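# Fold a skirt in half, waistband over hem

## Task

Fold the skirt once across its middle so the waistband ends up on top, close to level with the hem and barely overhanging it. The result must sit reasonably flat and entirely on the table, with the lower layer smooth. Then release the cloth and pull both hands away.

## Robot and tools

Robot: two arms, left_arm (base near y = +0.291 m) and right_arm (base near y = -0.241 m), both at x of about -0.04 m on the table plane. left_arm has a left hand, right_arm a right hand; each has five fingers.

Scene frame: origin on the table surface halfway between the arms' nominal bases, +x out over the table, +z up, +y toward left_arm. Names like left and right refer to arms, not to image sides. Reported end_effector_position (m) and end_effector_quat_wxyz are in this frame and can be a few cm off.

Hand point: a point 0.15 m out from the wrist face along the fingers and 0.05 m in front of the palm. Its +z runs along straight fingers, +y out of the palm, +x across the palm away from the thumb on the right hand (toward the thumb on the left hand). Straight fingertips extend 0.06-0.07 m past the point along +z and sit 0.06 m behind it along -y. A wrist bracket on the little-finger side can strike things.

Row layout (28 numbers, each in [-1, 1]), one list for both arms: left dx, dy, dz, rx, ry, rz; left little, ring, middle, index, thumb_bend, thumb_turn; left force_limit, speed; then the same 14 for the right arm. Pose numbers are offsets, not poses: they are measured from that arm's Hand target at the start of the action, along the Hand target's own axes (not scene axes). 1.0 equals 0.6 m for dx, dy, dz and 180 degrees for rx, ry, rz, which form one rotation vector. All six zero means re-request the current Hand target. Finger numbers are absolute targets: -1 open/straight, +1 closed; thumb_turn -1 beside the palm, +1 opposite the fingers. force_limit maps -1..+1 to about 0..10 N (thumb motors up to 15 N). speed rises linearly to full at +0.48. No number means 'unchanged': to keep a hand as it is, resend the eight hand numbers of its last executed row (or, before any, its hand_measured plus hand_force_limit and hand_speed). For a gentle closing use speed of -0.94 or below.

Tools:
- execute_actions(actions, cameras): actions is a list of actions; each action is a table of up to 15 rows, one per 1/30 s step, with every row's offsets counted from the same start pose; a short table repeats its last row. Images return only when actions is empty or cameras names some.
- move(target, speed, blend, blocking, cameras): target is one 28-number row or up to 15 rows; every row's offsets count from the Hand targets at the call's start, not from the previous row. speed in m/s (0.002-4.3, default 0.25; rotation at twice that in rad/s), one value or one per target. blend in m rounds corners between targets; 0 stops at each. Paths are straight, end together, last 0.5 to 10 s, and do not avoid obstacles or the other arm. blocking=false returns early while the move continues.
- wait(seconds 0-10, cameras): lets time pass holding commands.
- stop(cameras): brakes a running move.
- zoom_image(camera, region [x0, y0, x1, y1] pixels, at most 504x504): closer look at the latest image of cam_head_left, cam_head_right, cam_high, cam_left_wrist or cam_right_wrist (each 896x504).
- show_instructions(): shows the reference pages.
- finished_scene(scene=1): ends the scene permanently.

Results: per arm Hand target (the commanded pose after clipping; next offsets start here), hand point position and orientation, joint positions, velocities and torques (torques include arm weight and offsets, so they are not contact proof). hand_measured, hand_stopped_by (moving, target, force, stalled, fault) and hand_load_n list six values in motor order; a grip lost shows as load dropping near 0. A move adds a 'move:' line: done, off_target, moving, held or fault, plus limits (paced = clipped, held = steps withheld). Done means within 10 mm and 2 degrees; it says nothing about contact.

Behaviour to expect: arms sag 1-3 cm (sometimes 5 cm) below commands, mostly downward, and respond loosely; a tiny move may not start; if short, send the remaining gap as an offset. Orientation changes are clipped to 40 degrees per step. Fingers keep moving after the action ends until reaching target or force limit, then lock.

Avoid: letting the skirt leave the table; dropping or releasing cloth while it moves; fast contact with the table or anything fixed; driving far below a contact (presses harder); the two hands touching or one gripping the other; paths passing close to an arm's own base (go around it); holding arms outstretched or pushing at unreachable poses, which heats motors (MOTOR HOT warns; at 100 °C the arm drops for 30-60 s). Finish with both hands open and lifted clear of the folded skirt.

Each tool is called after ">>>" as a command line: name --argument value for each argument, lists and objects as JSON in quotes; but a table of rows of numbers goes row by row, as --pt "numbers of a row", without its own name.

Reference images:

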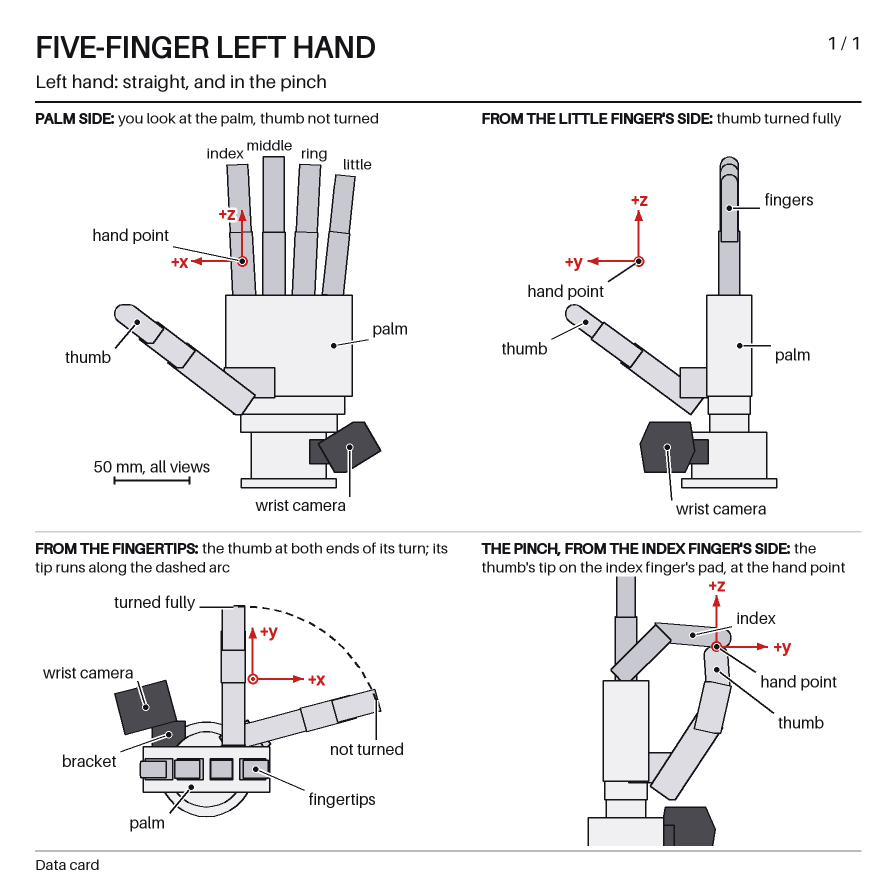

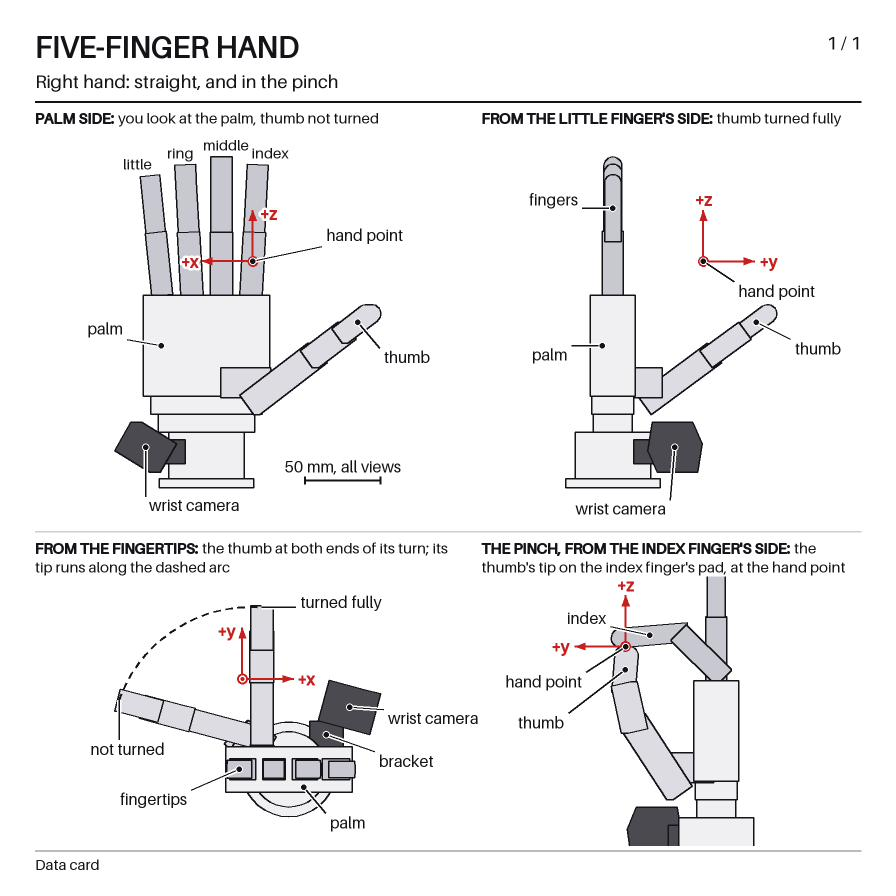

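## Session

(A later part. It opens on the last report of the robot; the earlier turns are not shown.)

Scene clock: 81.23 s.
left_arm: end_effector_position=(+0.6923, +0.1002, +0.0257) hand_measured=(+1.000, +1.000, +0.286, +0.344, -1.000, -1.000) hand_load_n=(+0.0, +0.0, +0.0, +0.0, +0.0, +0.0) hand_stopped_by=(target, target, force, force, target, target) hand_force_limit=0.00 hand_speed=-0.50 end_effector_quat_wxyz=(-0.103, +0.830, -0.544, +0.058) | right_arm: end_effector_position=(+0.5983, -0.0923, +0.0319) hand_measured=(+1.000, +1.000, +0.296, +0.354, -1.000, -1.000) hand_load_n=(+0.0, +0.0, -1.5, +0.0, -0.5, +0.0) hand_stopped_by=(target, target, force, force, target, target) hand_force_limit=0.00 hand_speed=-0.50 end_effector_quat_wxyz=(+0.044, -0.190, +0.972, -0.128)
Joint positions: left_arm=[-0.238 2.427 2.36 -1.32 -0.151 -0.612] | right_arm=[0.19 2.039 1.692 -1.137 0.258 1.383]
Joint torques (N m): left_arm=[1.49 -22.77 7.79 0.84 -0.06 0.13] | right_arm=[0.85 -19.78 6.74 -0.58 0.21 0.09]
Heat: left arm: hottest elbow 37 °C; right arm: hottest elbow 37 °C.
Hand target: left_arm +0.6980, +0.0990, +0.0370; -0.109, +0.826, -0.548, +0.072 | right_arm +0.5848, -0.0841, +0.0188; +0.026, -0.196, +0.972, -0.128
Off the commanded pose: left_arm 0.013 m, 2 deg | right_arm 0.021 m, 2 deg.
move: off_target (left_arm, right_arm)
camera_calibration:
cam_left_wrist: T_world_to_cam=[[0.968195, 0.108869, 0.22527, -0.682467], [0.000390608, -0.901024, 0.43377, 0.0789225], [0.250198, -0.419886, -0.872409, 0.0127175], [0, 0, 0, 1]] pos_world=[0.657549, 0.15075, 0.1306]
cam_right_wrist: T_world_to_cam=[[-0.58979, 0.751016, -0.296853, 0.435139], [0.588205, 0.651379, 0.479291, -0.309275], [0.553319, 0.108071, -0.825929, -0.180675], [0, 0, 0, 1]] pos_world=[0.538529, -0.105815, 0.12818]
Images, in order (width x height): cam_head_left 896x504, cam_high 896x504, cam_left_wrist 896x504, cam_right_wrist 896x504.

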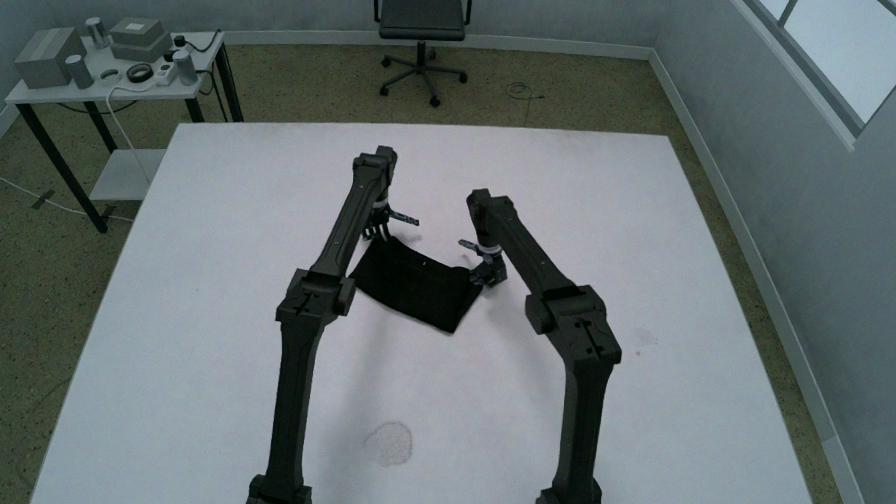

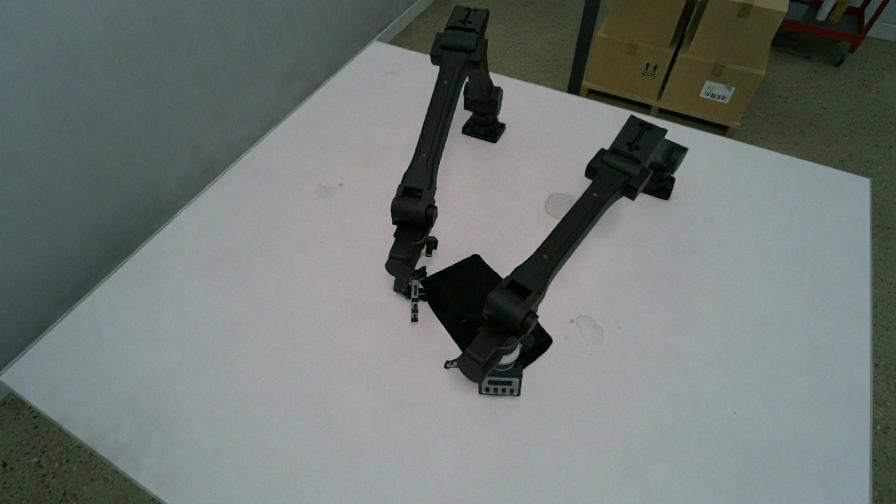

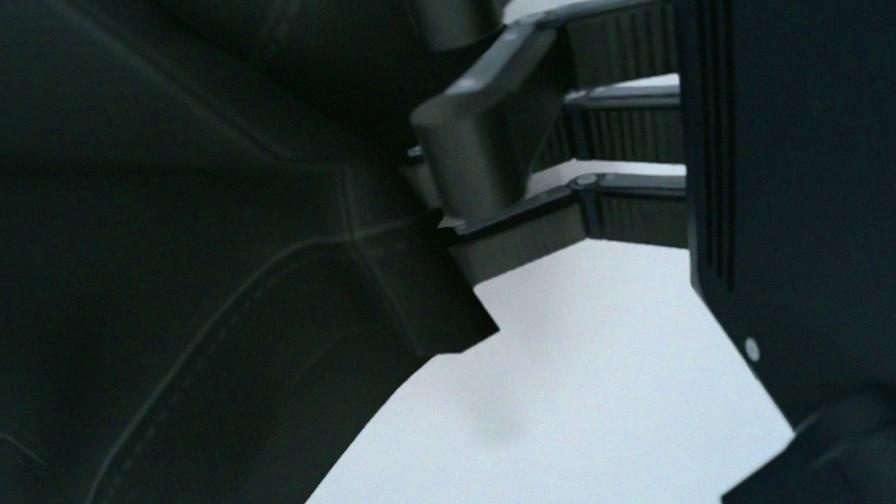

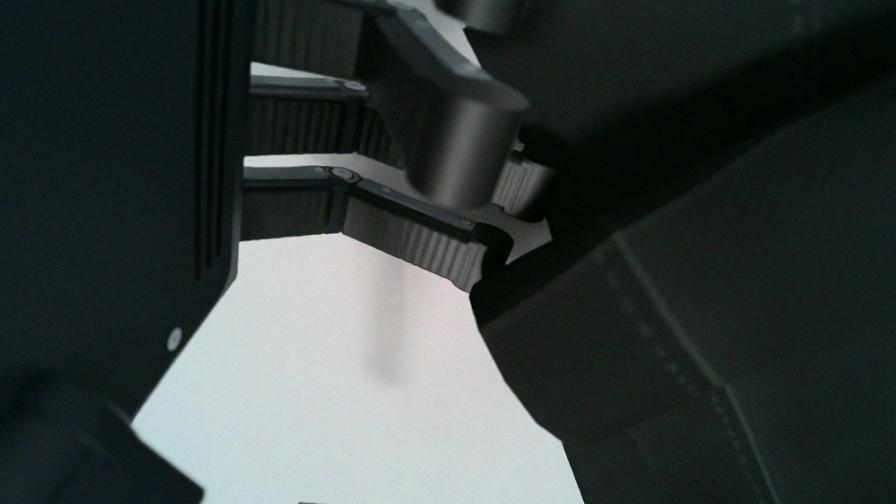

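>>> move --target '[0, -0.1333, 0, 0, 0, 0, 1, 1, 0.3, 0.55, -1.0, -1.0, 0.0, -0.5, 0, -0.1333, 0, 0, 0, 0, 1, 1, 0.3, 0.55, -1.0, -1.0, 0.0, -0.5]' --speed 0.08 --cameras '["cam_head_left", "cam_high", "cam_left_wrist", "cam_right_wrist"]'

Scene clock: 83.20 s.
left_arm: end_effector_position=(+0.7580, +0.1278, +0.0444) hand_measured=(+1.000, +1.000, +0.286, +0.344, -1.000, -1.000) hand_load_n=(+0.0, +0.0, +0.0, +0.0, +0.0, +0.0) hand_stopped_by=(target, target, force, force, target, target) hand_force_limit=0.00 hand_speed=-0.50 end_effector_quat_wxyz=(-0.121, +0.829, -0.535, +0.104) | right_arm: end_effector_position=(+0.5985, -0.1536, +0.0359) hand_measured=(+1.000, +1.000, +0.296, +0.354, -1.000, -1.000) hand_load_n=(+0.0, +0.0, +0.0, +0.0, -0.5, +0.0) hand_stopped_by=(target, target, force, force, target, target) hand_force_limit=0.00 hand_speed=-0.50 end_effector_quat_wxyz=(+0.020, -0.192, +0.973, -0.127)
Joint positions: left_arm=[-0.186 2.674 2.876 -1.483 -0.139 -0.568] | right_arm=[0.092 2.039 1.707 -1.177 0.251 1.286]
Joint torques (N m): left_arm=[2.02 -22.53 11.4 0.68 0.02 0.15] | right_arm=[-0.67 -18.37 12.11 -0.49 0.18 -0.17]
Heat: left arm: hottest elbow 38 °C; right arm: hottest elbow 37 °C.
Hand target: left_arm +0.7692, +0.1291, +0.0579; -0.109, +0.826, -0.548, +0.072 | right_arm +0.6148, -0.1553, +0.0395; +0.026, -0.196, +0.972, -0.128
Off the commanded pose: left_arm 0.017 m, 4 deg | right_arm 0.017 m, 1 deg.
elbow stopped short (left arm): the move would have taken joint 3 (elbow) straighter than the controller allows.
move: off_target (left_arm, right_arm)
camera_calibration:
cam_left_wrist: T_world_to_cam=[[0.940918, 0.120528, 0.316458, -0.738172], [-0.0371776, -0.892099, 0.450308, 0.122188], [0.336587, -0.435469, -0.834911, -0.0410234], [0, 0, 0, 1]] pos_world=[0.71291, 0.18011, 0.144327]
cam_right_wrist: T_world_to_cam=[[-0.600984, 0.750621, -0.274565, 0.488344], [0.612476, 0.653217, 0.445176, -0.28426], [0.513509, 0.0993788, -0.85231, -0.147396], [0, 0, 0, 1]] pos_world=[0.543278, -0.16623, 0.135001]
Images, in order (width x height): cam_head_left 896x504, cam_high 896x504, cam_left_wrist 896x504, cam_right_wrist 896x504.

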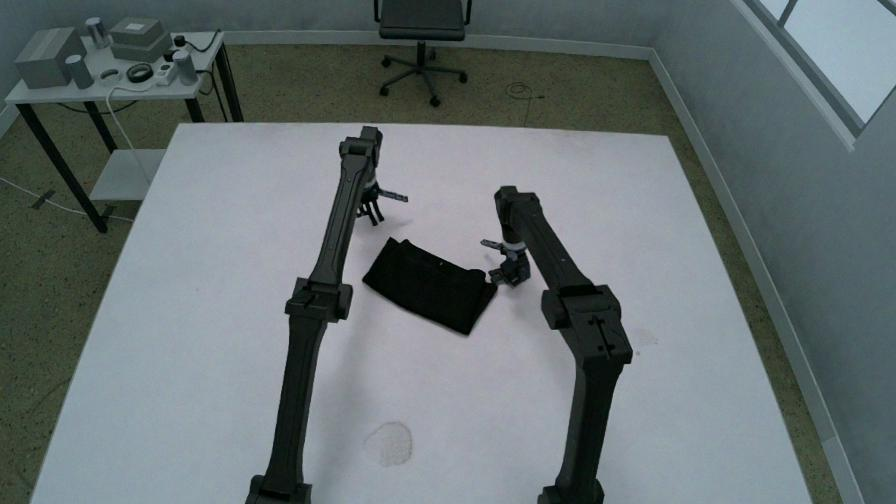

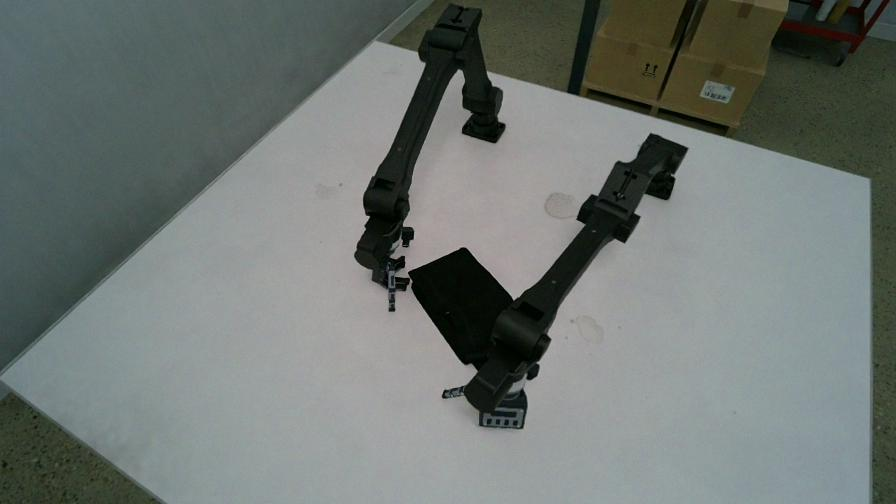

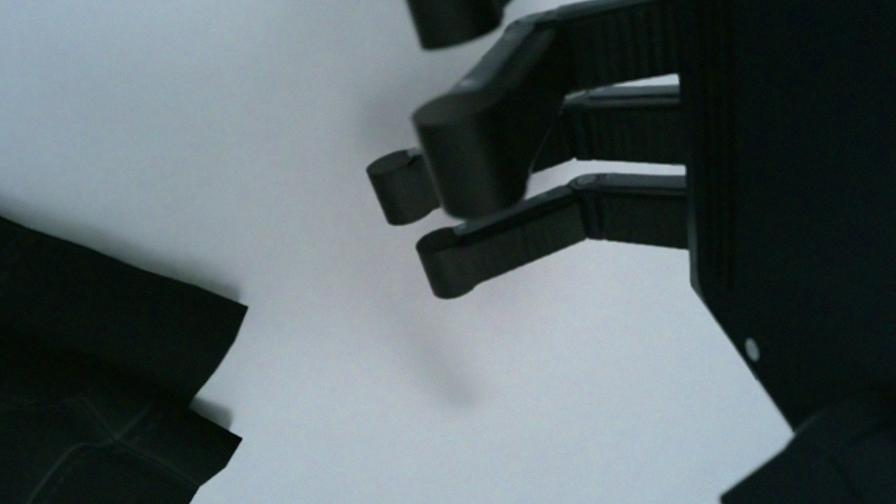

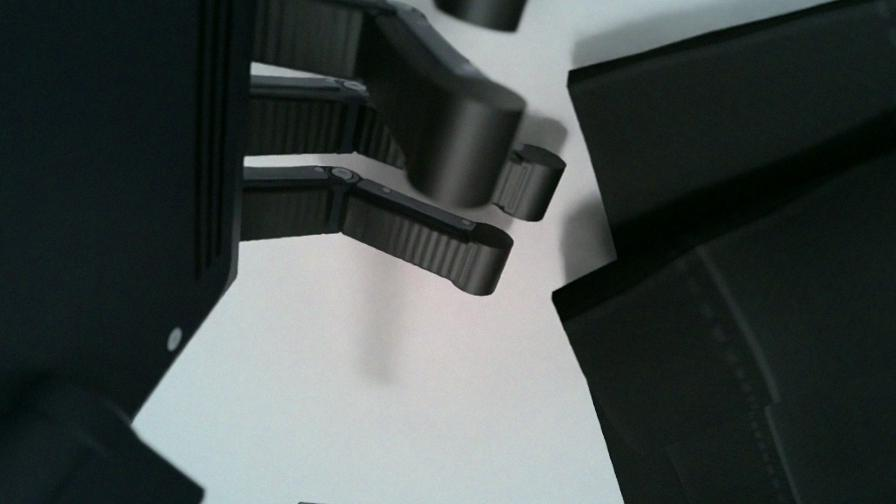

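>>> move --target '[-0.2628, -0.0840, -0.2363, 0, 0, 0, 1, 1, 0.3, 0.55, -1.0, -1.0, 0.0, -0.5, 0.0775, -0.2428, -0.1938, 0, 0, 0, 1, 1, 0.3, 0.55, -1.0, -1.0, 0.0, -0.5]' --speed 0.2 --cameras '["all"]'

>>> zoom_image --camera "cam_high" --region '[380, 220, 570, 390]'

>>> zoom_image --camera "cam_head_left" --region '[340, 215, 520, 345]'

>>> zoom_image --camera "cam_head_right" --region '[360, 215, 540, 345]'

Scene clock: 85.37 s.
left_arm: end_effector_position=(+0.7168, +0.2798, +0.1740) hand_measured=(+1.000, +1.000, +0.286, +0.344, -1.000, -1.000) hand_load_n=(+0.0, +0.0, +0.0, +0.0, +0.0, +0.0) hand_stopped_by=(target, target, force, force, target, target) hand_force_limit=0.00 hand_speed=-0.50 end_effector_quat_wxyz=(-0.118, +0.832, -0.535, +0.089) | right_arm: end_effector_position=(+0.6016, -0.2706, +0.1752) hand_measured=(+1.000, +1.000, +0.296, +0.354, -1.000, -1.000) hand_load_n=(+0.0, +0.0, +0.0, +0.0, +0.0, +0.0) hand_stopped_by=(target, target, force, force, target, target) hand_force_limit=0.00 hand_speed=-0.50 end_effector_quat_wxyz=(+0.012, -0.193, +0.973, -0.125)
Joint positions: left_arm=[0.007 2.497 2.884 -1.675 -0.093 -0.385] | right_arm=[-0.097 1.981 1.986 -1.484 0.235 1.091]
Joint torques (N m): left_arm=[1.49 -23.82 10.44 0.13 0.04 0.14] | right_arm=[-1.03 -19.31 13.11 -0.47 0.07 -0.17]
Heat: left arm: hottest elbow 38 °C; right arm: hottest elbow 38 °C.
Hand target: left_arm +0.7189, +0.2791, +0.2077; -0.109, +0.826, -0.548, +0.072 | right_arm +0.6148, -0.2754, +0.1895; +0.026, -0.196, +0.972, -0.128
Off the commanded pose: left_arm 0.034 m, 3 deg | right_arm 0.020 m, 2 deg.
elbow stopped short (left arm): the move would have taken joint 3 (elbow) straighter than the controller allows.
move: off_target (left_arm, right_arm)
camera_calibration:
cam_left_wrist: T_world_to_cam=[[0.948811, 0.122918, 0.290945, -0.76058], [-0.0195664, -0.896521, 0.44257, 0.187902], [0.315238, -0.425608, -0.848224, 0.16217], [0, 0, 0, 1]] pos_world=[0.674201, 0.330968, 0.275683]
cam_right_wrist: T_world_to_cam=[[-0.606003, 0.750611, -0.263329, 0.617331], [0.619434, 0.652983, 0.435792, -0.274331], [0.49906, 0.100976, -0.860664, -0.00807005], [0, 0, 0, 1]] pos_world=[0.548062, -0.283427, 0.275167]

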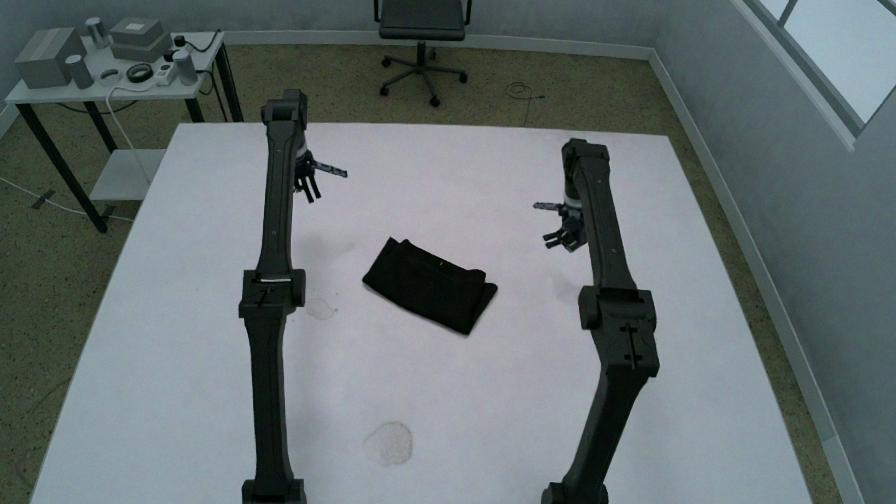

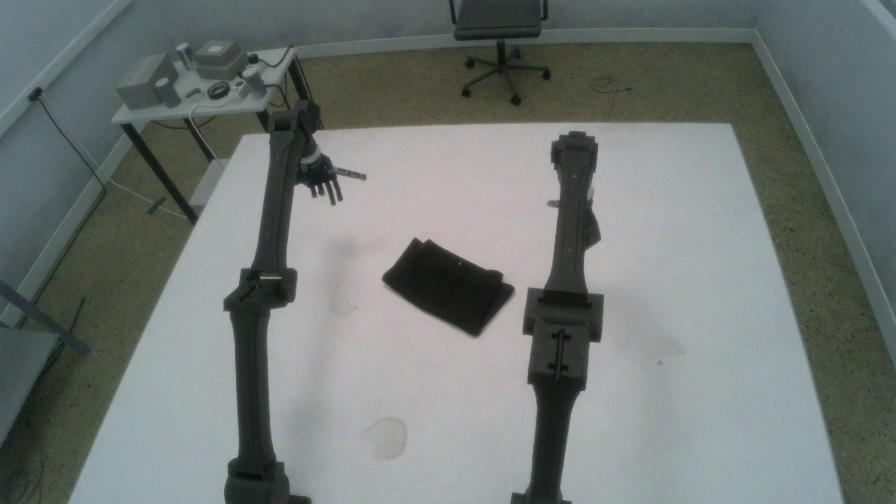

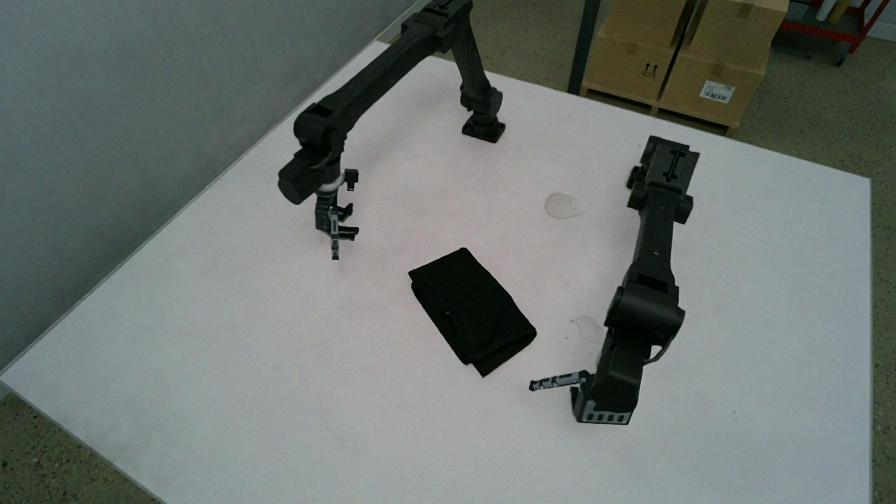

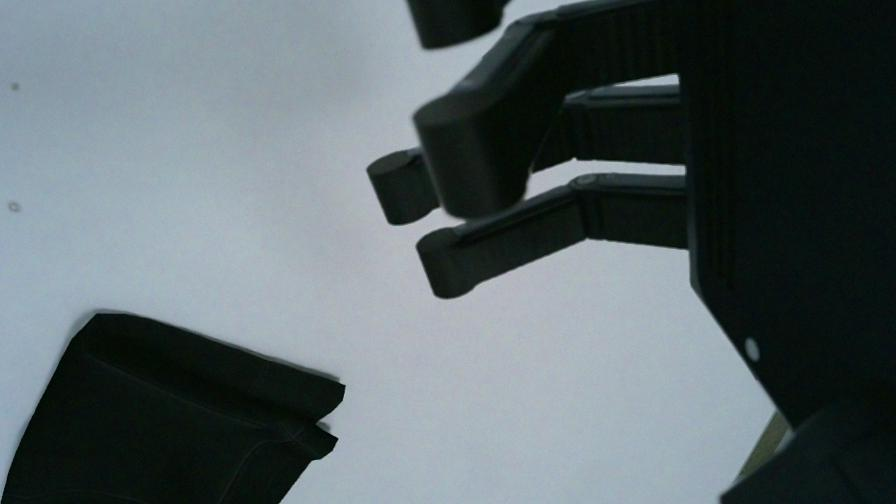

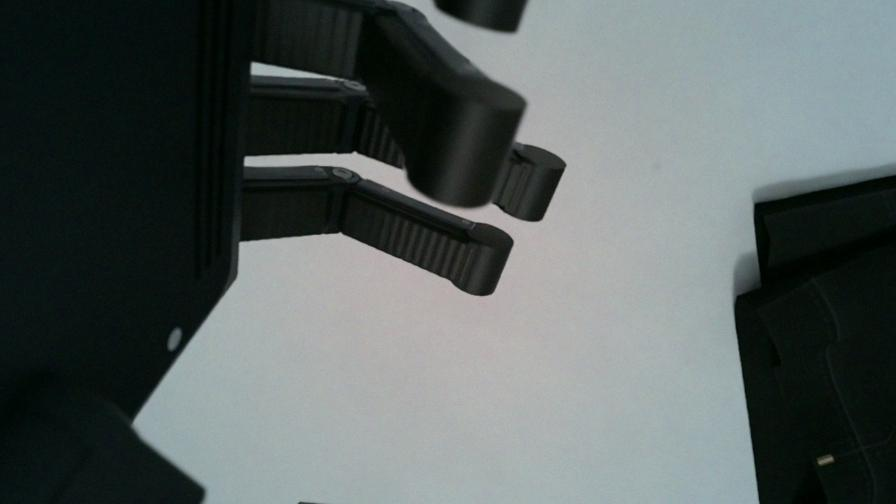

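Scaled by 2.653 from the camera's 896x504 image, which has a finer 1280x720 frame.

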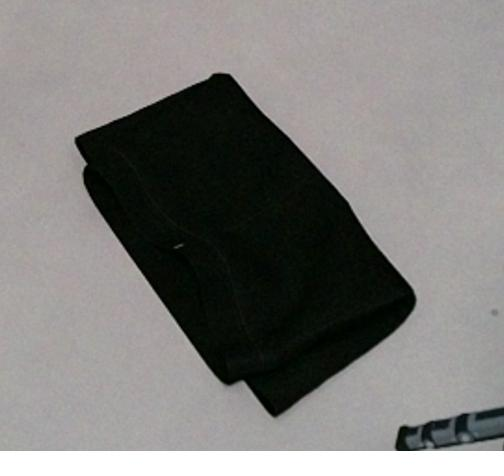

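Scaled by 2.800 from the camera's 896x504 image, which has a finer 1280x720 frame.

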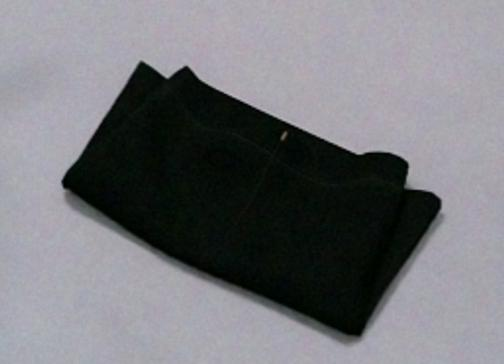

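Scaled by 2.800 from the camera's 896x504 image, which has a finer 1280x720 frame.

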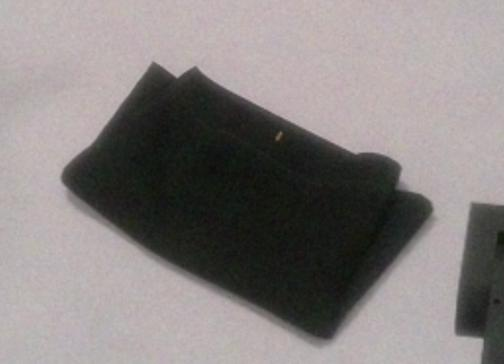

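>>> move --target '[0.1167, 0.3708, -0.2028, 0, 0, 0, 1, 1, 0.3, 0.55, -1.0, -1.0, 0.0, -0.5, 0, 0, 0, 0, 0, 0, 1, 1, 0.3, 0.55, -1.0, -1.0, 0.0, -0.5]' --speed 0.2 --cameras '["cam_left_wrist", "cam_right_wrist"]'

Scene clock: 88.97 s.
left_arm: end_effector_position=(+0.5195, +0.1168, +0.2543) hand_measured=(+1.000, +1.000, +0.286, +0.344, -1.000, -1.000) hand_load_n=(+0.0, +0.0, +0.0, +0.0, -0.5, +0.0) hand_stopped_by=(target, target, force, force, target, target) hand_force_limit=0.00 hand_speed=-0.50 end_effector_quat_wxyz=(-0.104, +0.822, -0.557, +0.061) | right_arm: end_effector_position=(+0.6017, -0.2706, +0.1754) hand_measured=(+1.000, +1.000, +0.296, +0.354, -1.000, -1.000) hand_load_n=(+0.5, +0.0, +0.0, +0.0, +0.0, +0.0) hand_stopped_by=(target, target, force, force, target, target) hand_force_limit=0.00 hand_speed=-0.50 end_effector_quat_wxyz=(+0.012, -0.193, +0.973, -0.125)
Joint positions: left_arm=[-0.275 1.825 1.957 -1.516 -0.154 -0.617] | right_arm=[-0.097 1.981 1.986 -1.484 0.234 1.09]
Joint torques (N m): left_arm=[2.14 -16.79 7.83 0.31 -0.21 -0.12] | right_arm=[-0.85 -19.31 13.07 -0.44 0.09 -0.17]
Heat: left arm: hottest elbow 38 °C; right arm: hottest elbow 39 °C.
Hand target: left_arm +0.5192, +0.1188, +0.2678; -0.109, +0.826, -0.548, +0.072 | right_arm +0.6149, -0.2754, +0.1895; +0.026, -0.196, +0.972, -0.128
Off the commanded pose: left_arm 0.014 m, 2 deg | right_arm 0.020 m, 2 deg.
move: off_target (left_arm, right_arm)
camera_calibration:
cam_left_wrist: T_world_to_cam=[[0.970125, 0.0779548, 0.229739, -0.566957], [-0.0300479, -0.901069, 0.432634, 0.0108851], [0.240736, -0.426613, -0.871807, 0.267894], [0, 0, 0, 1]] pos_world=[0.485854, 0.168292, 0.359094]
cam_right_wrist: T_world_to_cam=[[-0.606235, 0.750453, -0.263247, 0.617477], [0.61904, 0.653087, 0.436196, -0.274304], [0.499268, 0.101477, -0.860485, -0.00805571], [0, 0, 0, 1]] pos_world=[0.548163, -0.283426, 0.275267]
Images, in order (width x height): cam_left_wrist 896x504, cam_right_wrist 896x504.

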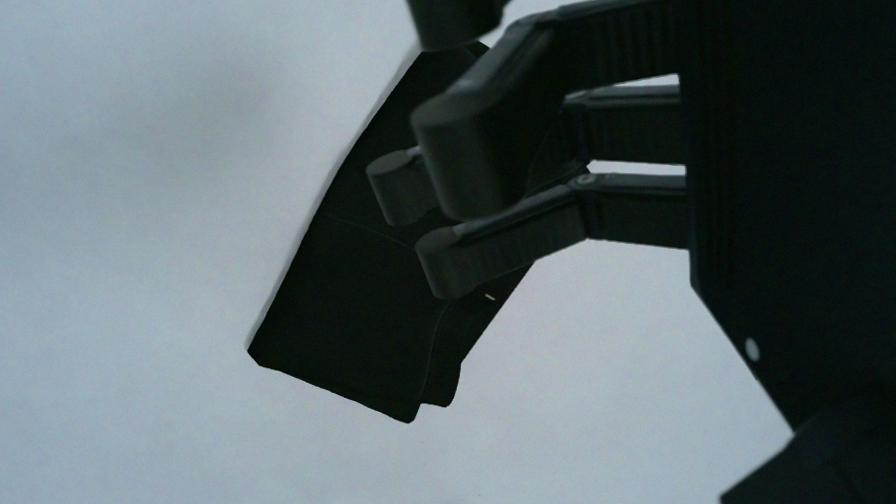

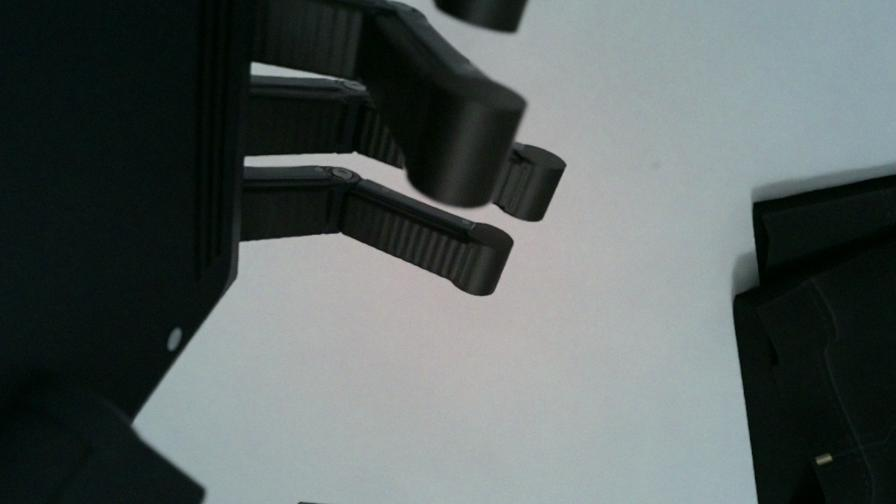

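>>> move --target '[0.2365, -0.1238, 0.2162, -0.0776, 0.0381, 0.2878, -1, -1, -1, -1, -1, 1, 0.0, 0.0, -0.1380, 0.2985, -0.0377, -0.0803, -0.0276, -0.2097, -1, -1, -1, -1, -1, 1, 0.0, 0.0]' --speed 0.15 --cameras '["all"]'

Scene clock: 95.20 s.
left_arm: end_effector_position=(+0.6592, +0.0371, +0.1498) hand_measured=(-1.000, -1.000, -1.000, -1.000, -1.000, +1.000) hand_load_n=(+0.0, +0.0, +0.0, +0.0, +0.0, +0.0) hand_stopped_by=(target, target, target, target, target, target) hand_force_limit=0.00 hand_speed=0.00 end_effector_quat_wxyz=(+0.083, -0.524, +0.841, -0.109) | right_arm: end_effector_position=(+0.6127, -0.0857, +0.1672) hand_measured=(-1.000, -1.000, -1.000, -1.000, -1.000, +1.000) hand_load_n=(+0.0, +0.5, +0.0, +0.0, +0.0, +0.0) hand_stopped_by=(target, target, target, target, target, target) hand_force_limit=0.00 hand_speed=0.00 end_effector_quat_wxyz=(+0.008, -0.493, +0.870, -0.003)
Joint positions: left_arm=[-0.338 2.525 2.875 -1.646 0.012 0.138] | right_arm=[0.122 2.252 2.394 -1.696 -0.001 0.681]
Joint torques (N m): left_arm=[0.97 -21.42 11.15 1.11 -0.05 0.18] | right_arm=[0.09 -20.72 12.75 -0.59 -0.07 -0.17]
Heat: left arm: hottest elbow 38 °C; right arm: hottest elbow 40 °C.
Hand target: left_arm +0.6713, +0.0289, +0.1616; +0.000, -0.506, +0.863, +0.000 | right_arm +0.6218, -0.0785, +0.1650; +0.000, -0.506, +0.863, +0.000
Off the commanded pose: left_arm 0.019 m, 16 deg | right_arm 0.012 m, 2 deg.
elbow stopped short (left arm): the move would have taken joint 3 (elbow) straighter than the controller allows.
joint sent to its limit (right arm) — joint 4 (wrist pitch), lower limit. The joint targets still meet the commanded pose.
move: off_target (left_arm, right_arm)
camera_calibration:
cam_left_wrist: T_world_to_cam=[[0.70148, -0.664768, 0.256921, -0.471721], [-0.701696, -0.581149, 0.412175, 0.422446], [-0.124692, -0.469414, -0.87413, 0.352002], [0, 0, 0, 1]] pos_world=[0.671224, 0.0971535, 0.254769]
cam_right_wrist: T_world_to_cam=[[-0.963708, 0.262745, -0.0472392, 0.62438], [0.196745, 0.818639, 0.539557, -0.142648], [0.180438, 0.510682, -0.840623, 0.187716], [0, 0, 0, 1]] pos_world=[0.595915, -0.143138, 0.264261]

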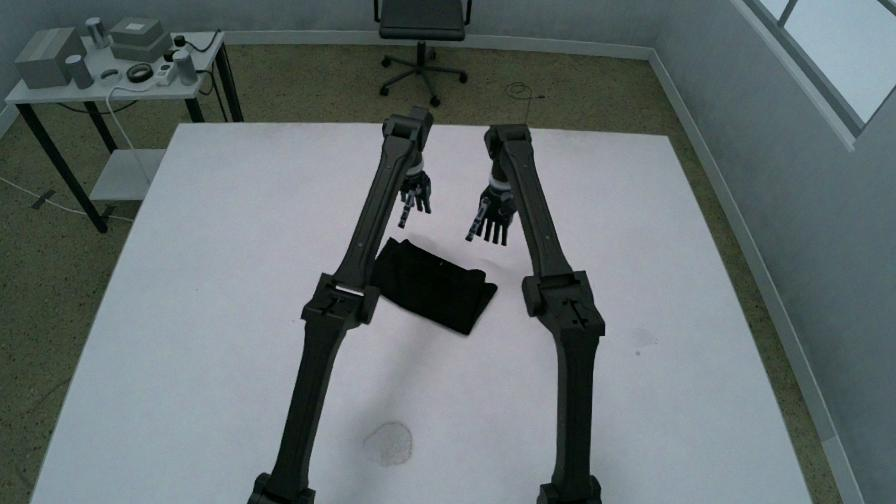

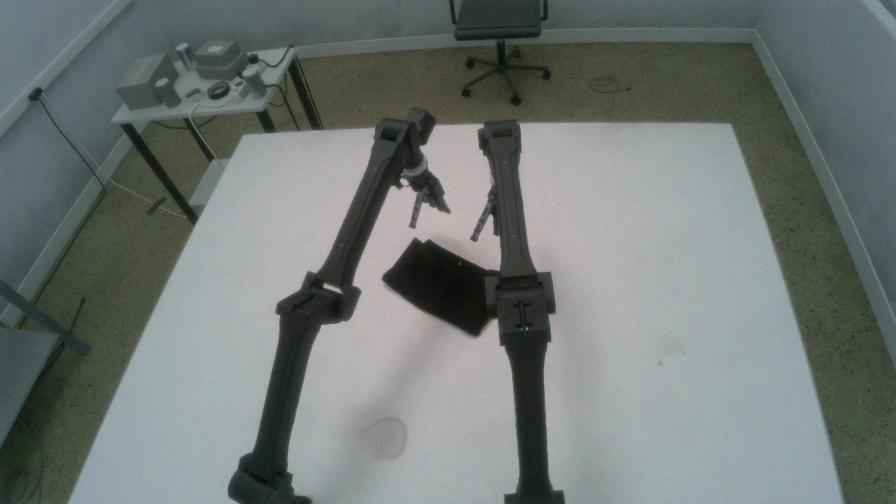

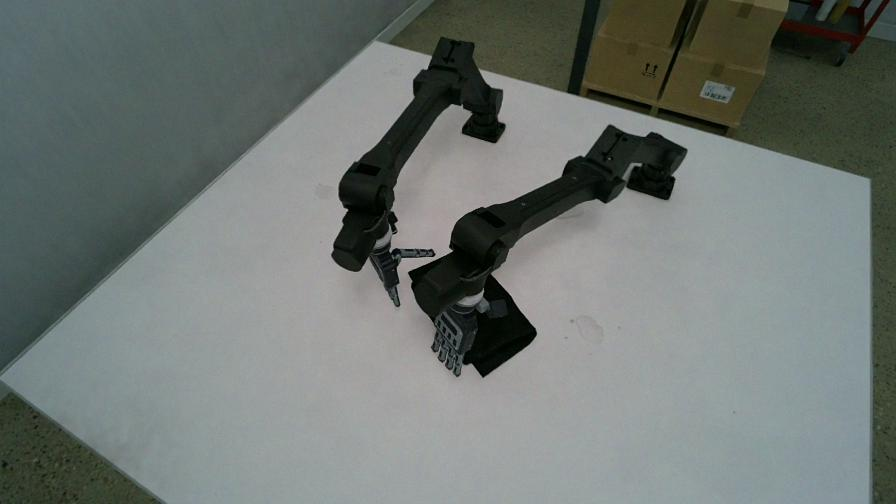

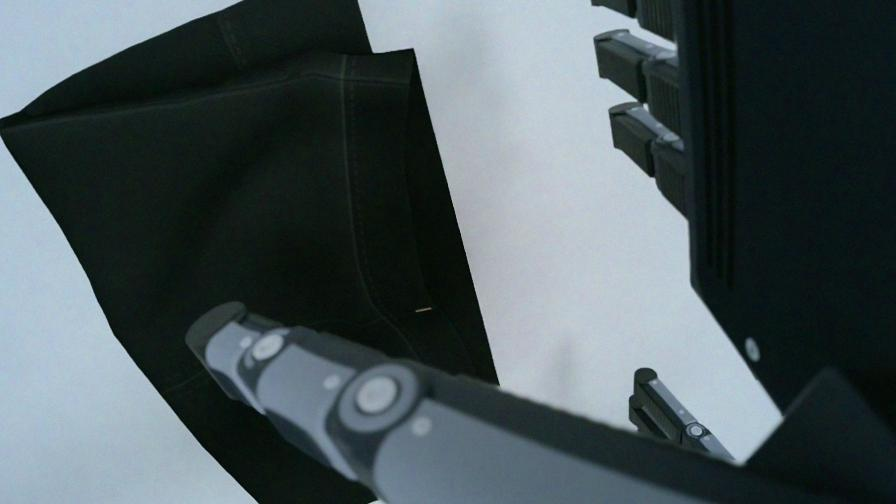

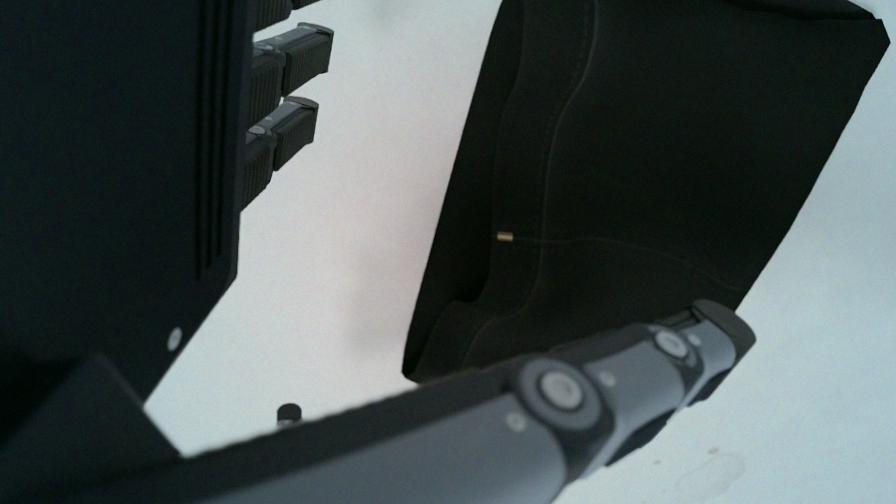

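>>> move --pt "0.0 -0.0860 0.0 0.04 0 0 0 0 0 0 -0.2 1 0.0 0.0 0.0062 -0.0898 0.0 0.04 0 0 0 0 0 0 -0.2 1 0.0 0.0" --pt "0.0013 -0.0860 0.1093 0.0833 0 0 0 0 0 0 -0.2 1 0.0 0.0 0.0062 -0.0898 0.1083 0.0833 0 0 0 0 0 0 -0.2 1 0.0 0.0" --speed 0.1 --blend '[0.015, 0]' --cameras '["all"]'

Scene clock: 99.23 s.
left_arm: end_effector_position=(+0.7030, +0.0118, +0.0776) hand_measured=(+0.000, +0.000, +0.000, +0.000, -0.200, +1.000) hand_load_n=(+0.0, +0.0, +0.0, +0.0, +0.0, +0.0) hand_stopped_by=(target, target, target, target, target, target) hand_force_limit=0.00 hand_speed=0.00 end_effector_quat_wxyz=(+0.097, -0.514, +0.838, -0.151) | right_arm: end_effector_position=(+0.6705, -0.1118, +0.1079) hand_measured=(+0.000, +0.000, +0.000, +0.000, -0.200, +1.000) hand_load_n=(+0.0, +0.0, +0.0, +0.0, +0.0, +0.0) hand_stopped_by=(target, target, target, target, target, target) hand_force_limit=0.00 hand_speed=0.00 end_effector_quat_wxyz=(+0.070, -0.494, +0.860, -0.112)
Joint positions: left_arm=[-0.344 2.631 2.88 -1.46 0.045 0.14] | right_arm=[0.119 2.237 2.229 -1.347 0.155 0.65]
Joint torques (N m): left_arm=[1.08 -22.77 11.23 1.31 0.14 0.17] | right_arm=[0.21 -23.77 7.41 0.73 0.24 -0.12]
Heat: left arm: hottest elbow 39 °C; right arm: hottest elbow 40 °C.
Hand target: left_arm +0.7159, +0.0029, +0.0961; +0.066, -0.501, +0.855, -0.113 | right_arm +0.6670, -0.1079, +0.1001; +0.066, -0.501, +0.855, -0.112
Off the commanded pose: left_arm 0.024 m, 6 deg | right_arm 0.009 m, 1 deg.
elbow stopped short (left arm): the move would have taken joint 3 (elbow) straighter than the controller allows.
move: off_target (left_arm)
camera_calibration:
cam_left_wrist: T_world_to_cam=[[0.668512, -0.660257, 0.342276, -0.484292], [-0.740187, -0.546008, 0.392427, 0.496359], [-0.0722172, -0.51569, -0.853726, 0.244518], [0, 0, 0, 1]] pos_world=[0.708812, 0.0773545, 0.179729]
cam_right_wrist: T_world_to_cam=[[-0.929746, 0.231535, -0.286294, 0.683614], [0.0792164, 0.885122, 0.458568, -0.00571658], [0.359579, 0.403672, -0.84128, 0.0087993], [0, 0, 0, 1]] pos_world=[0.632876, -0.156772, 0.205739]

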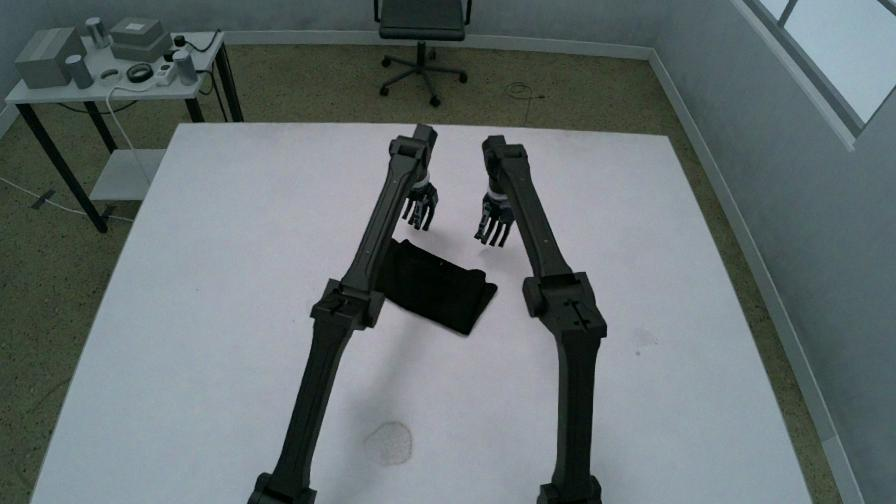

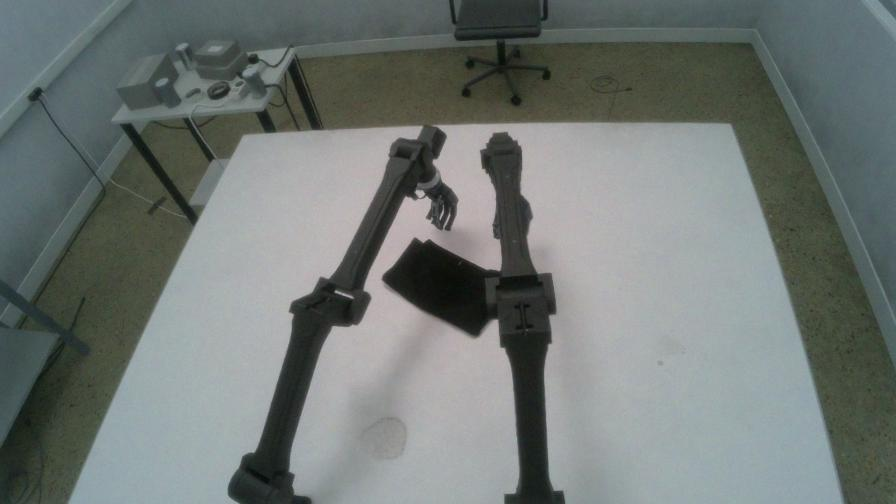

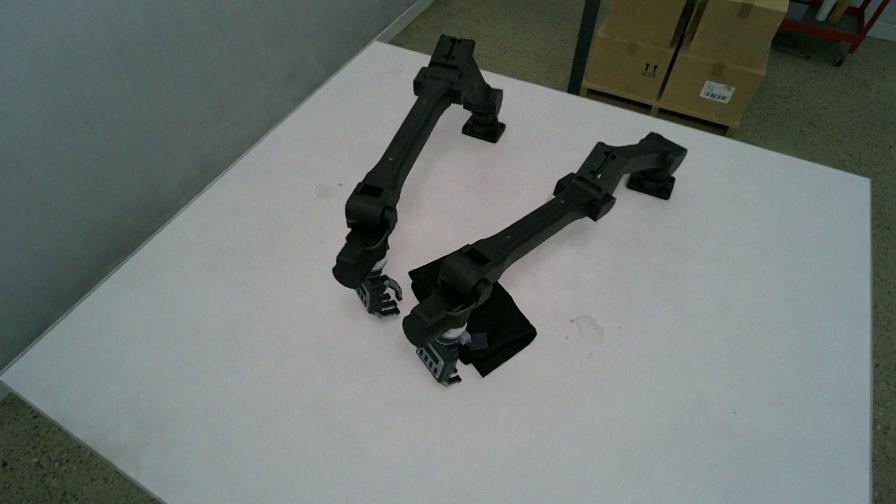

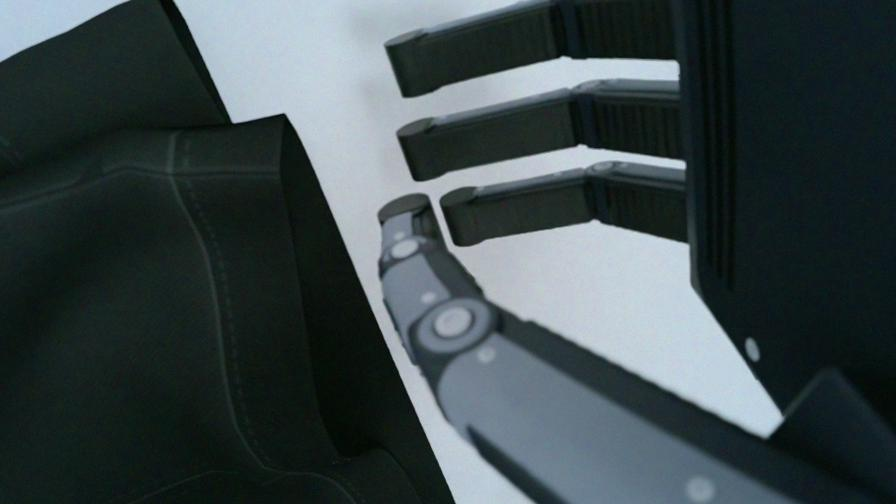

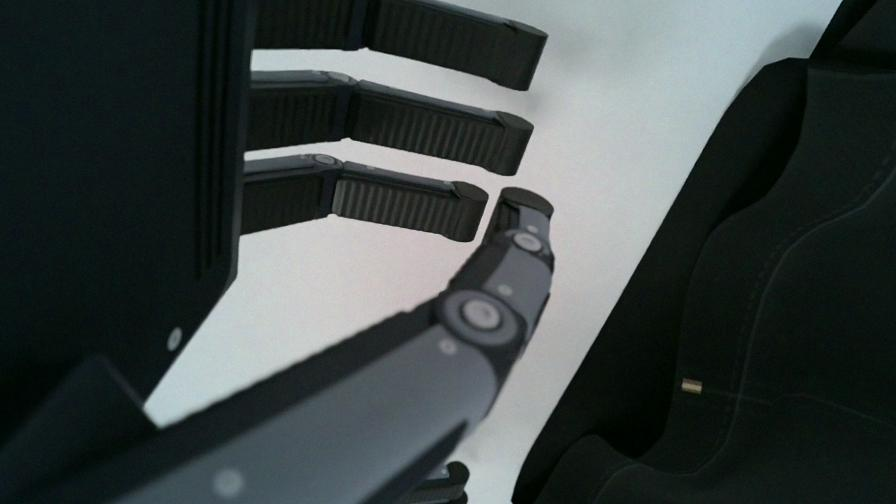

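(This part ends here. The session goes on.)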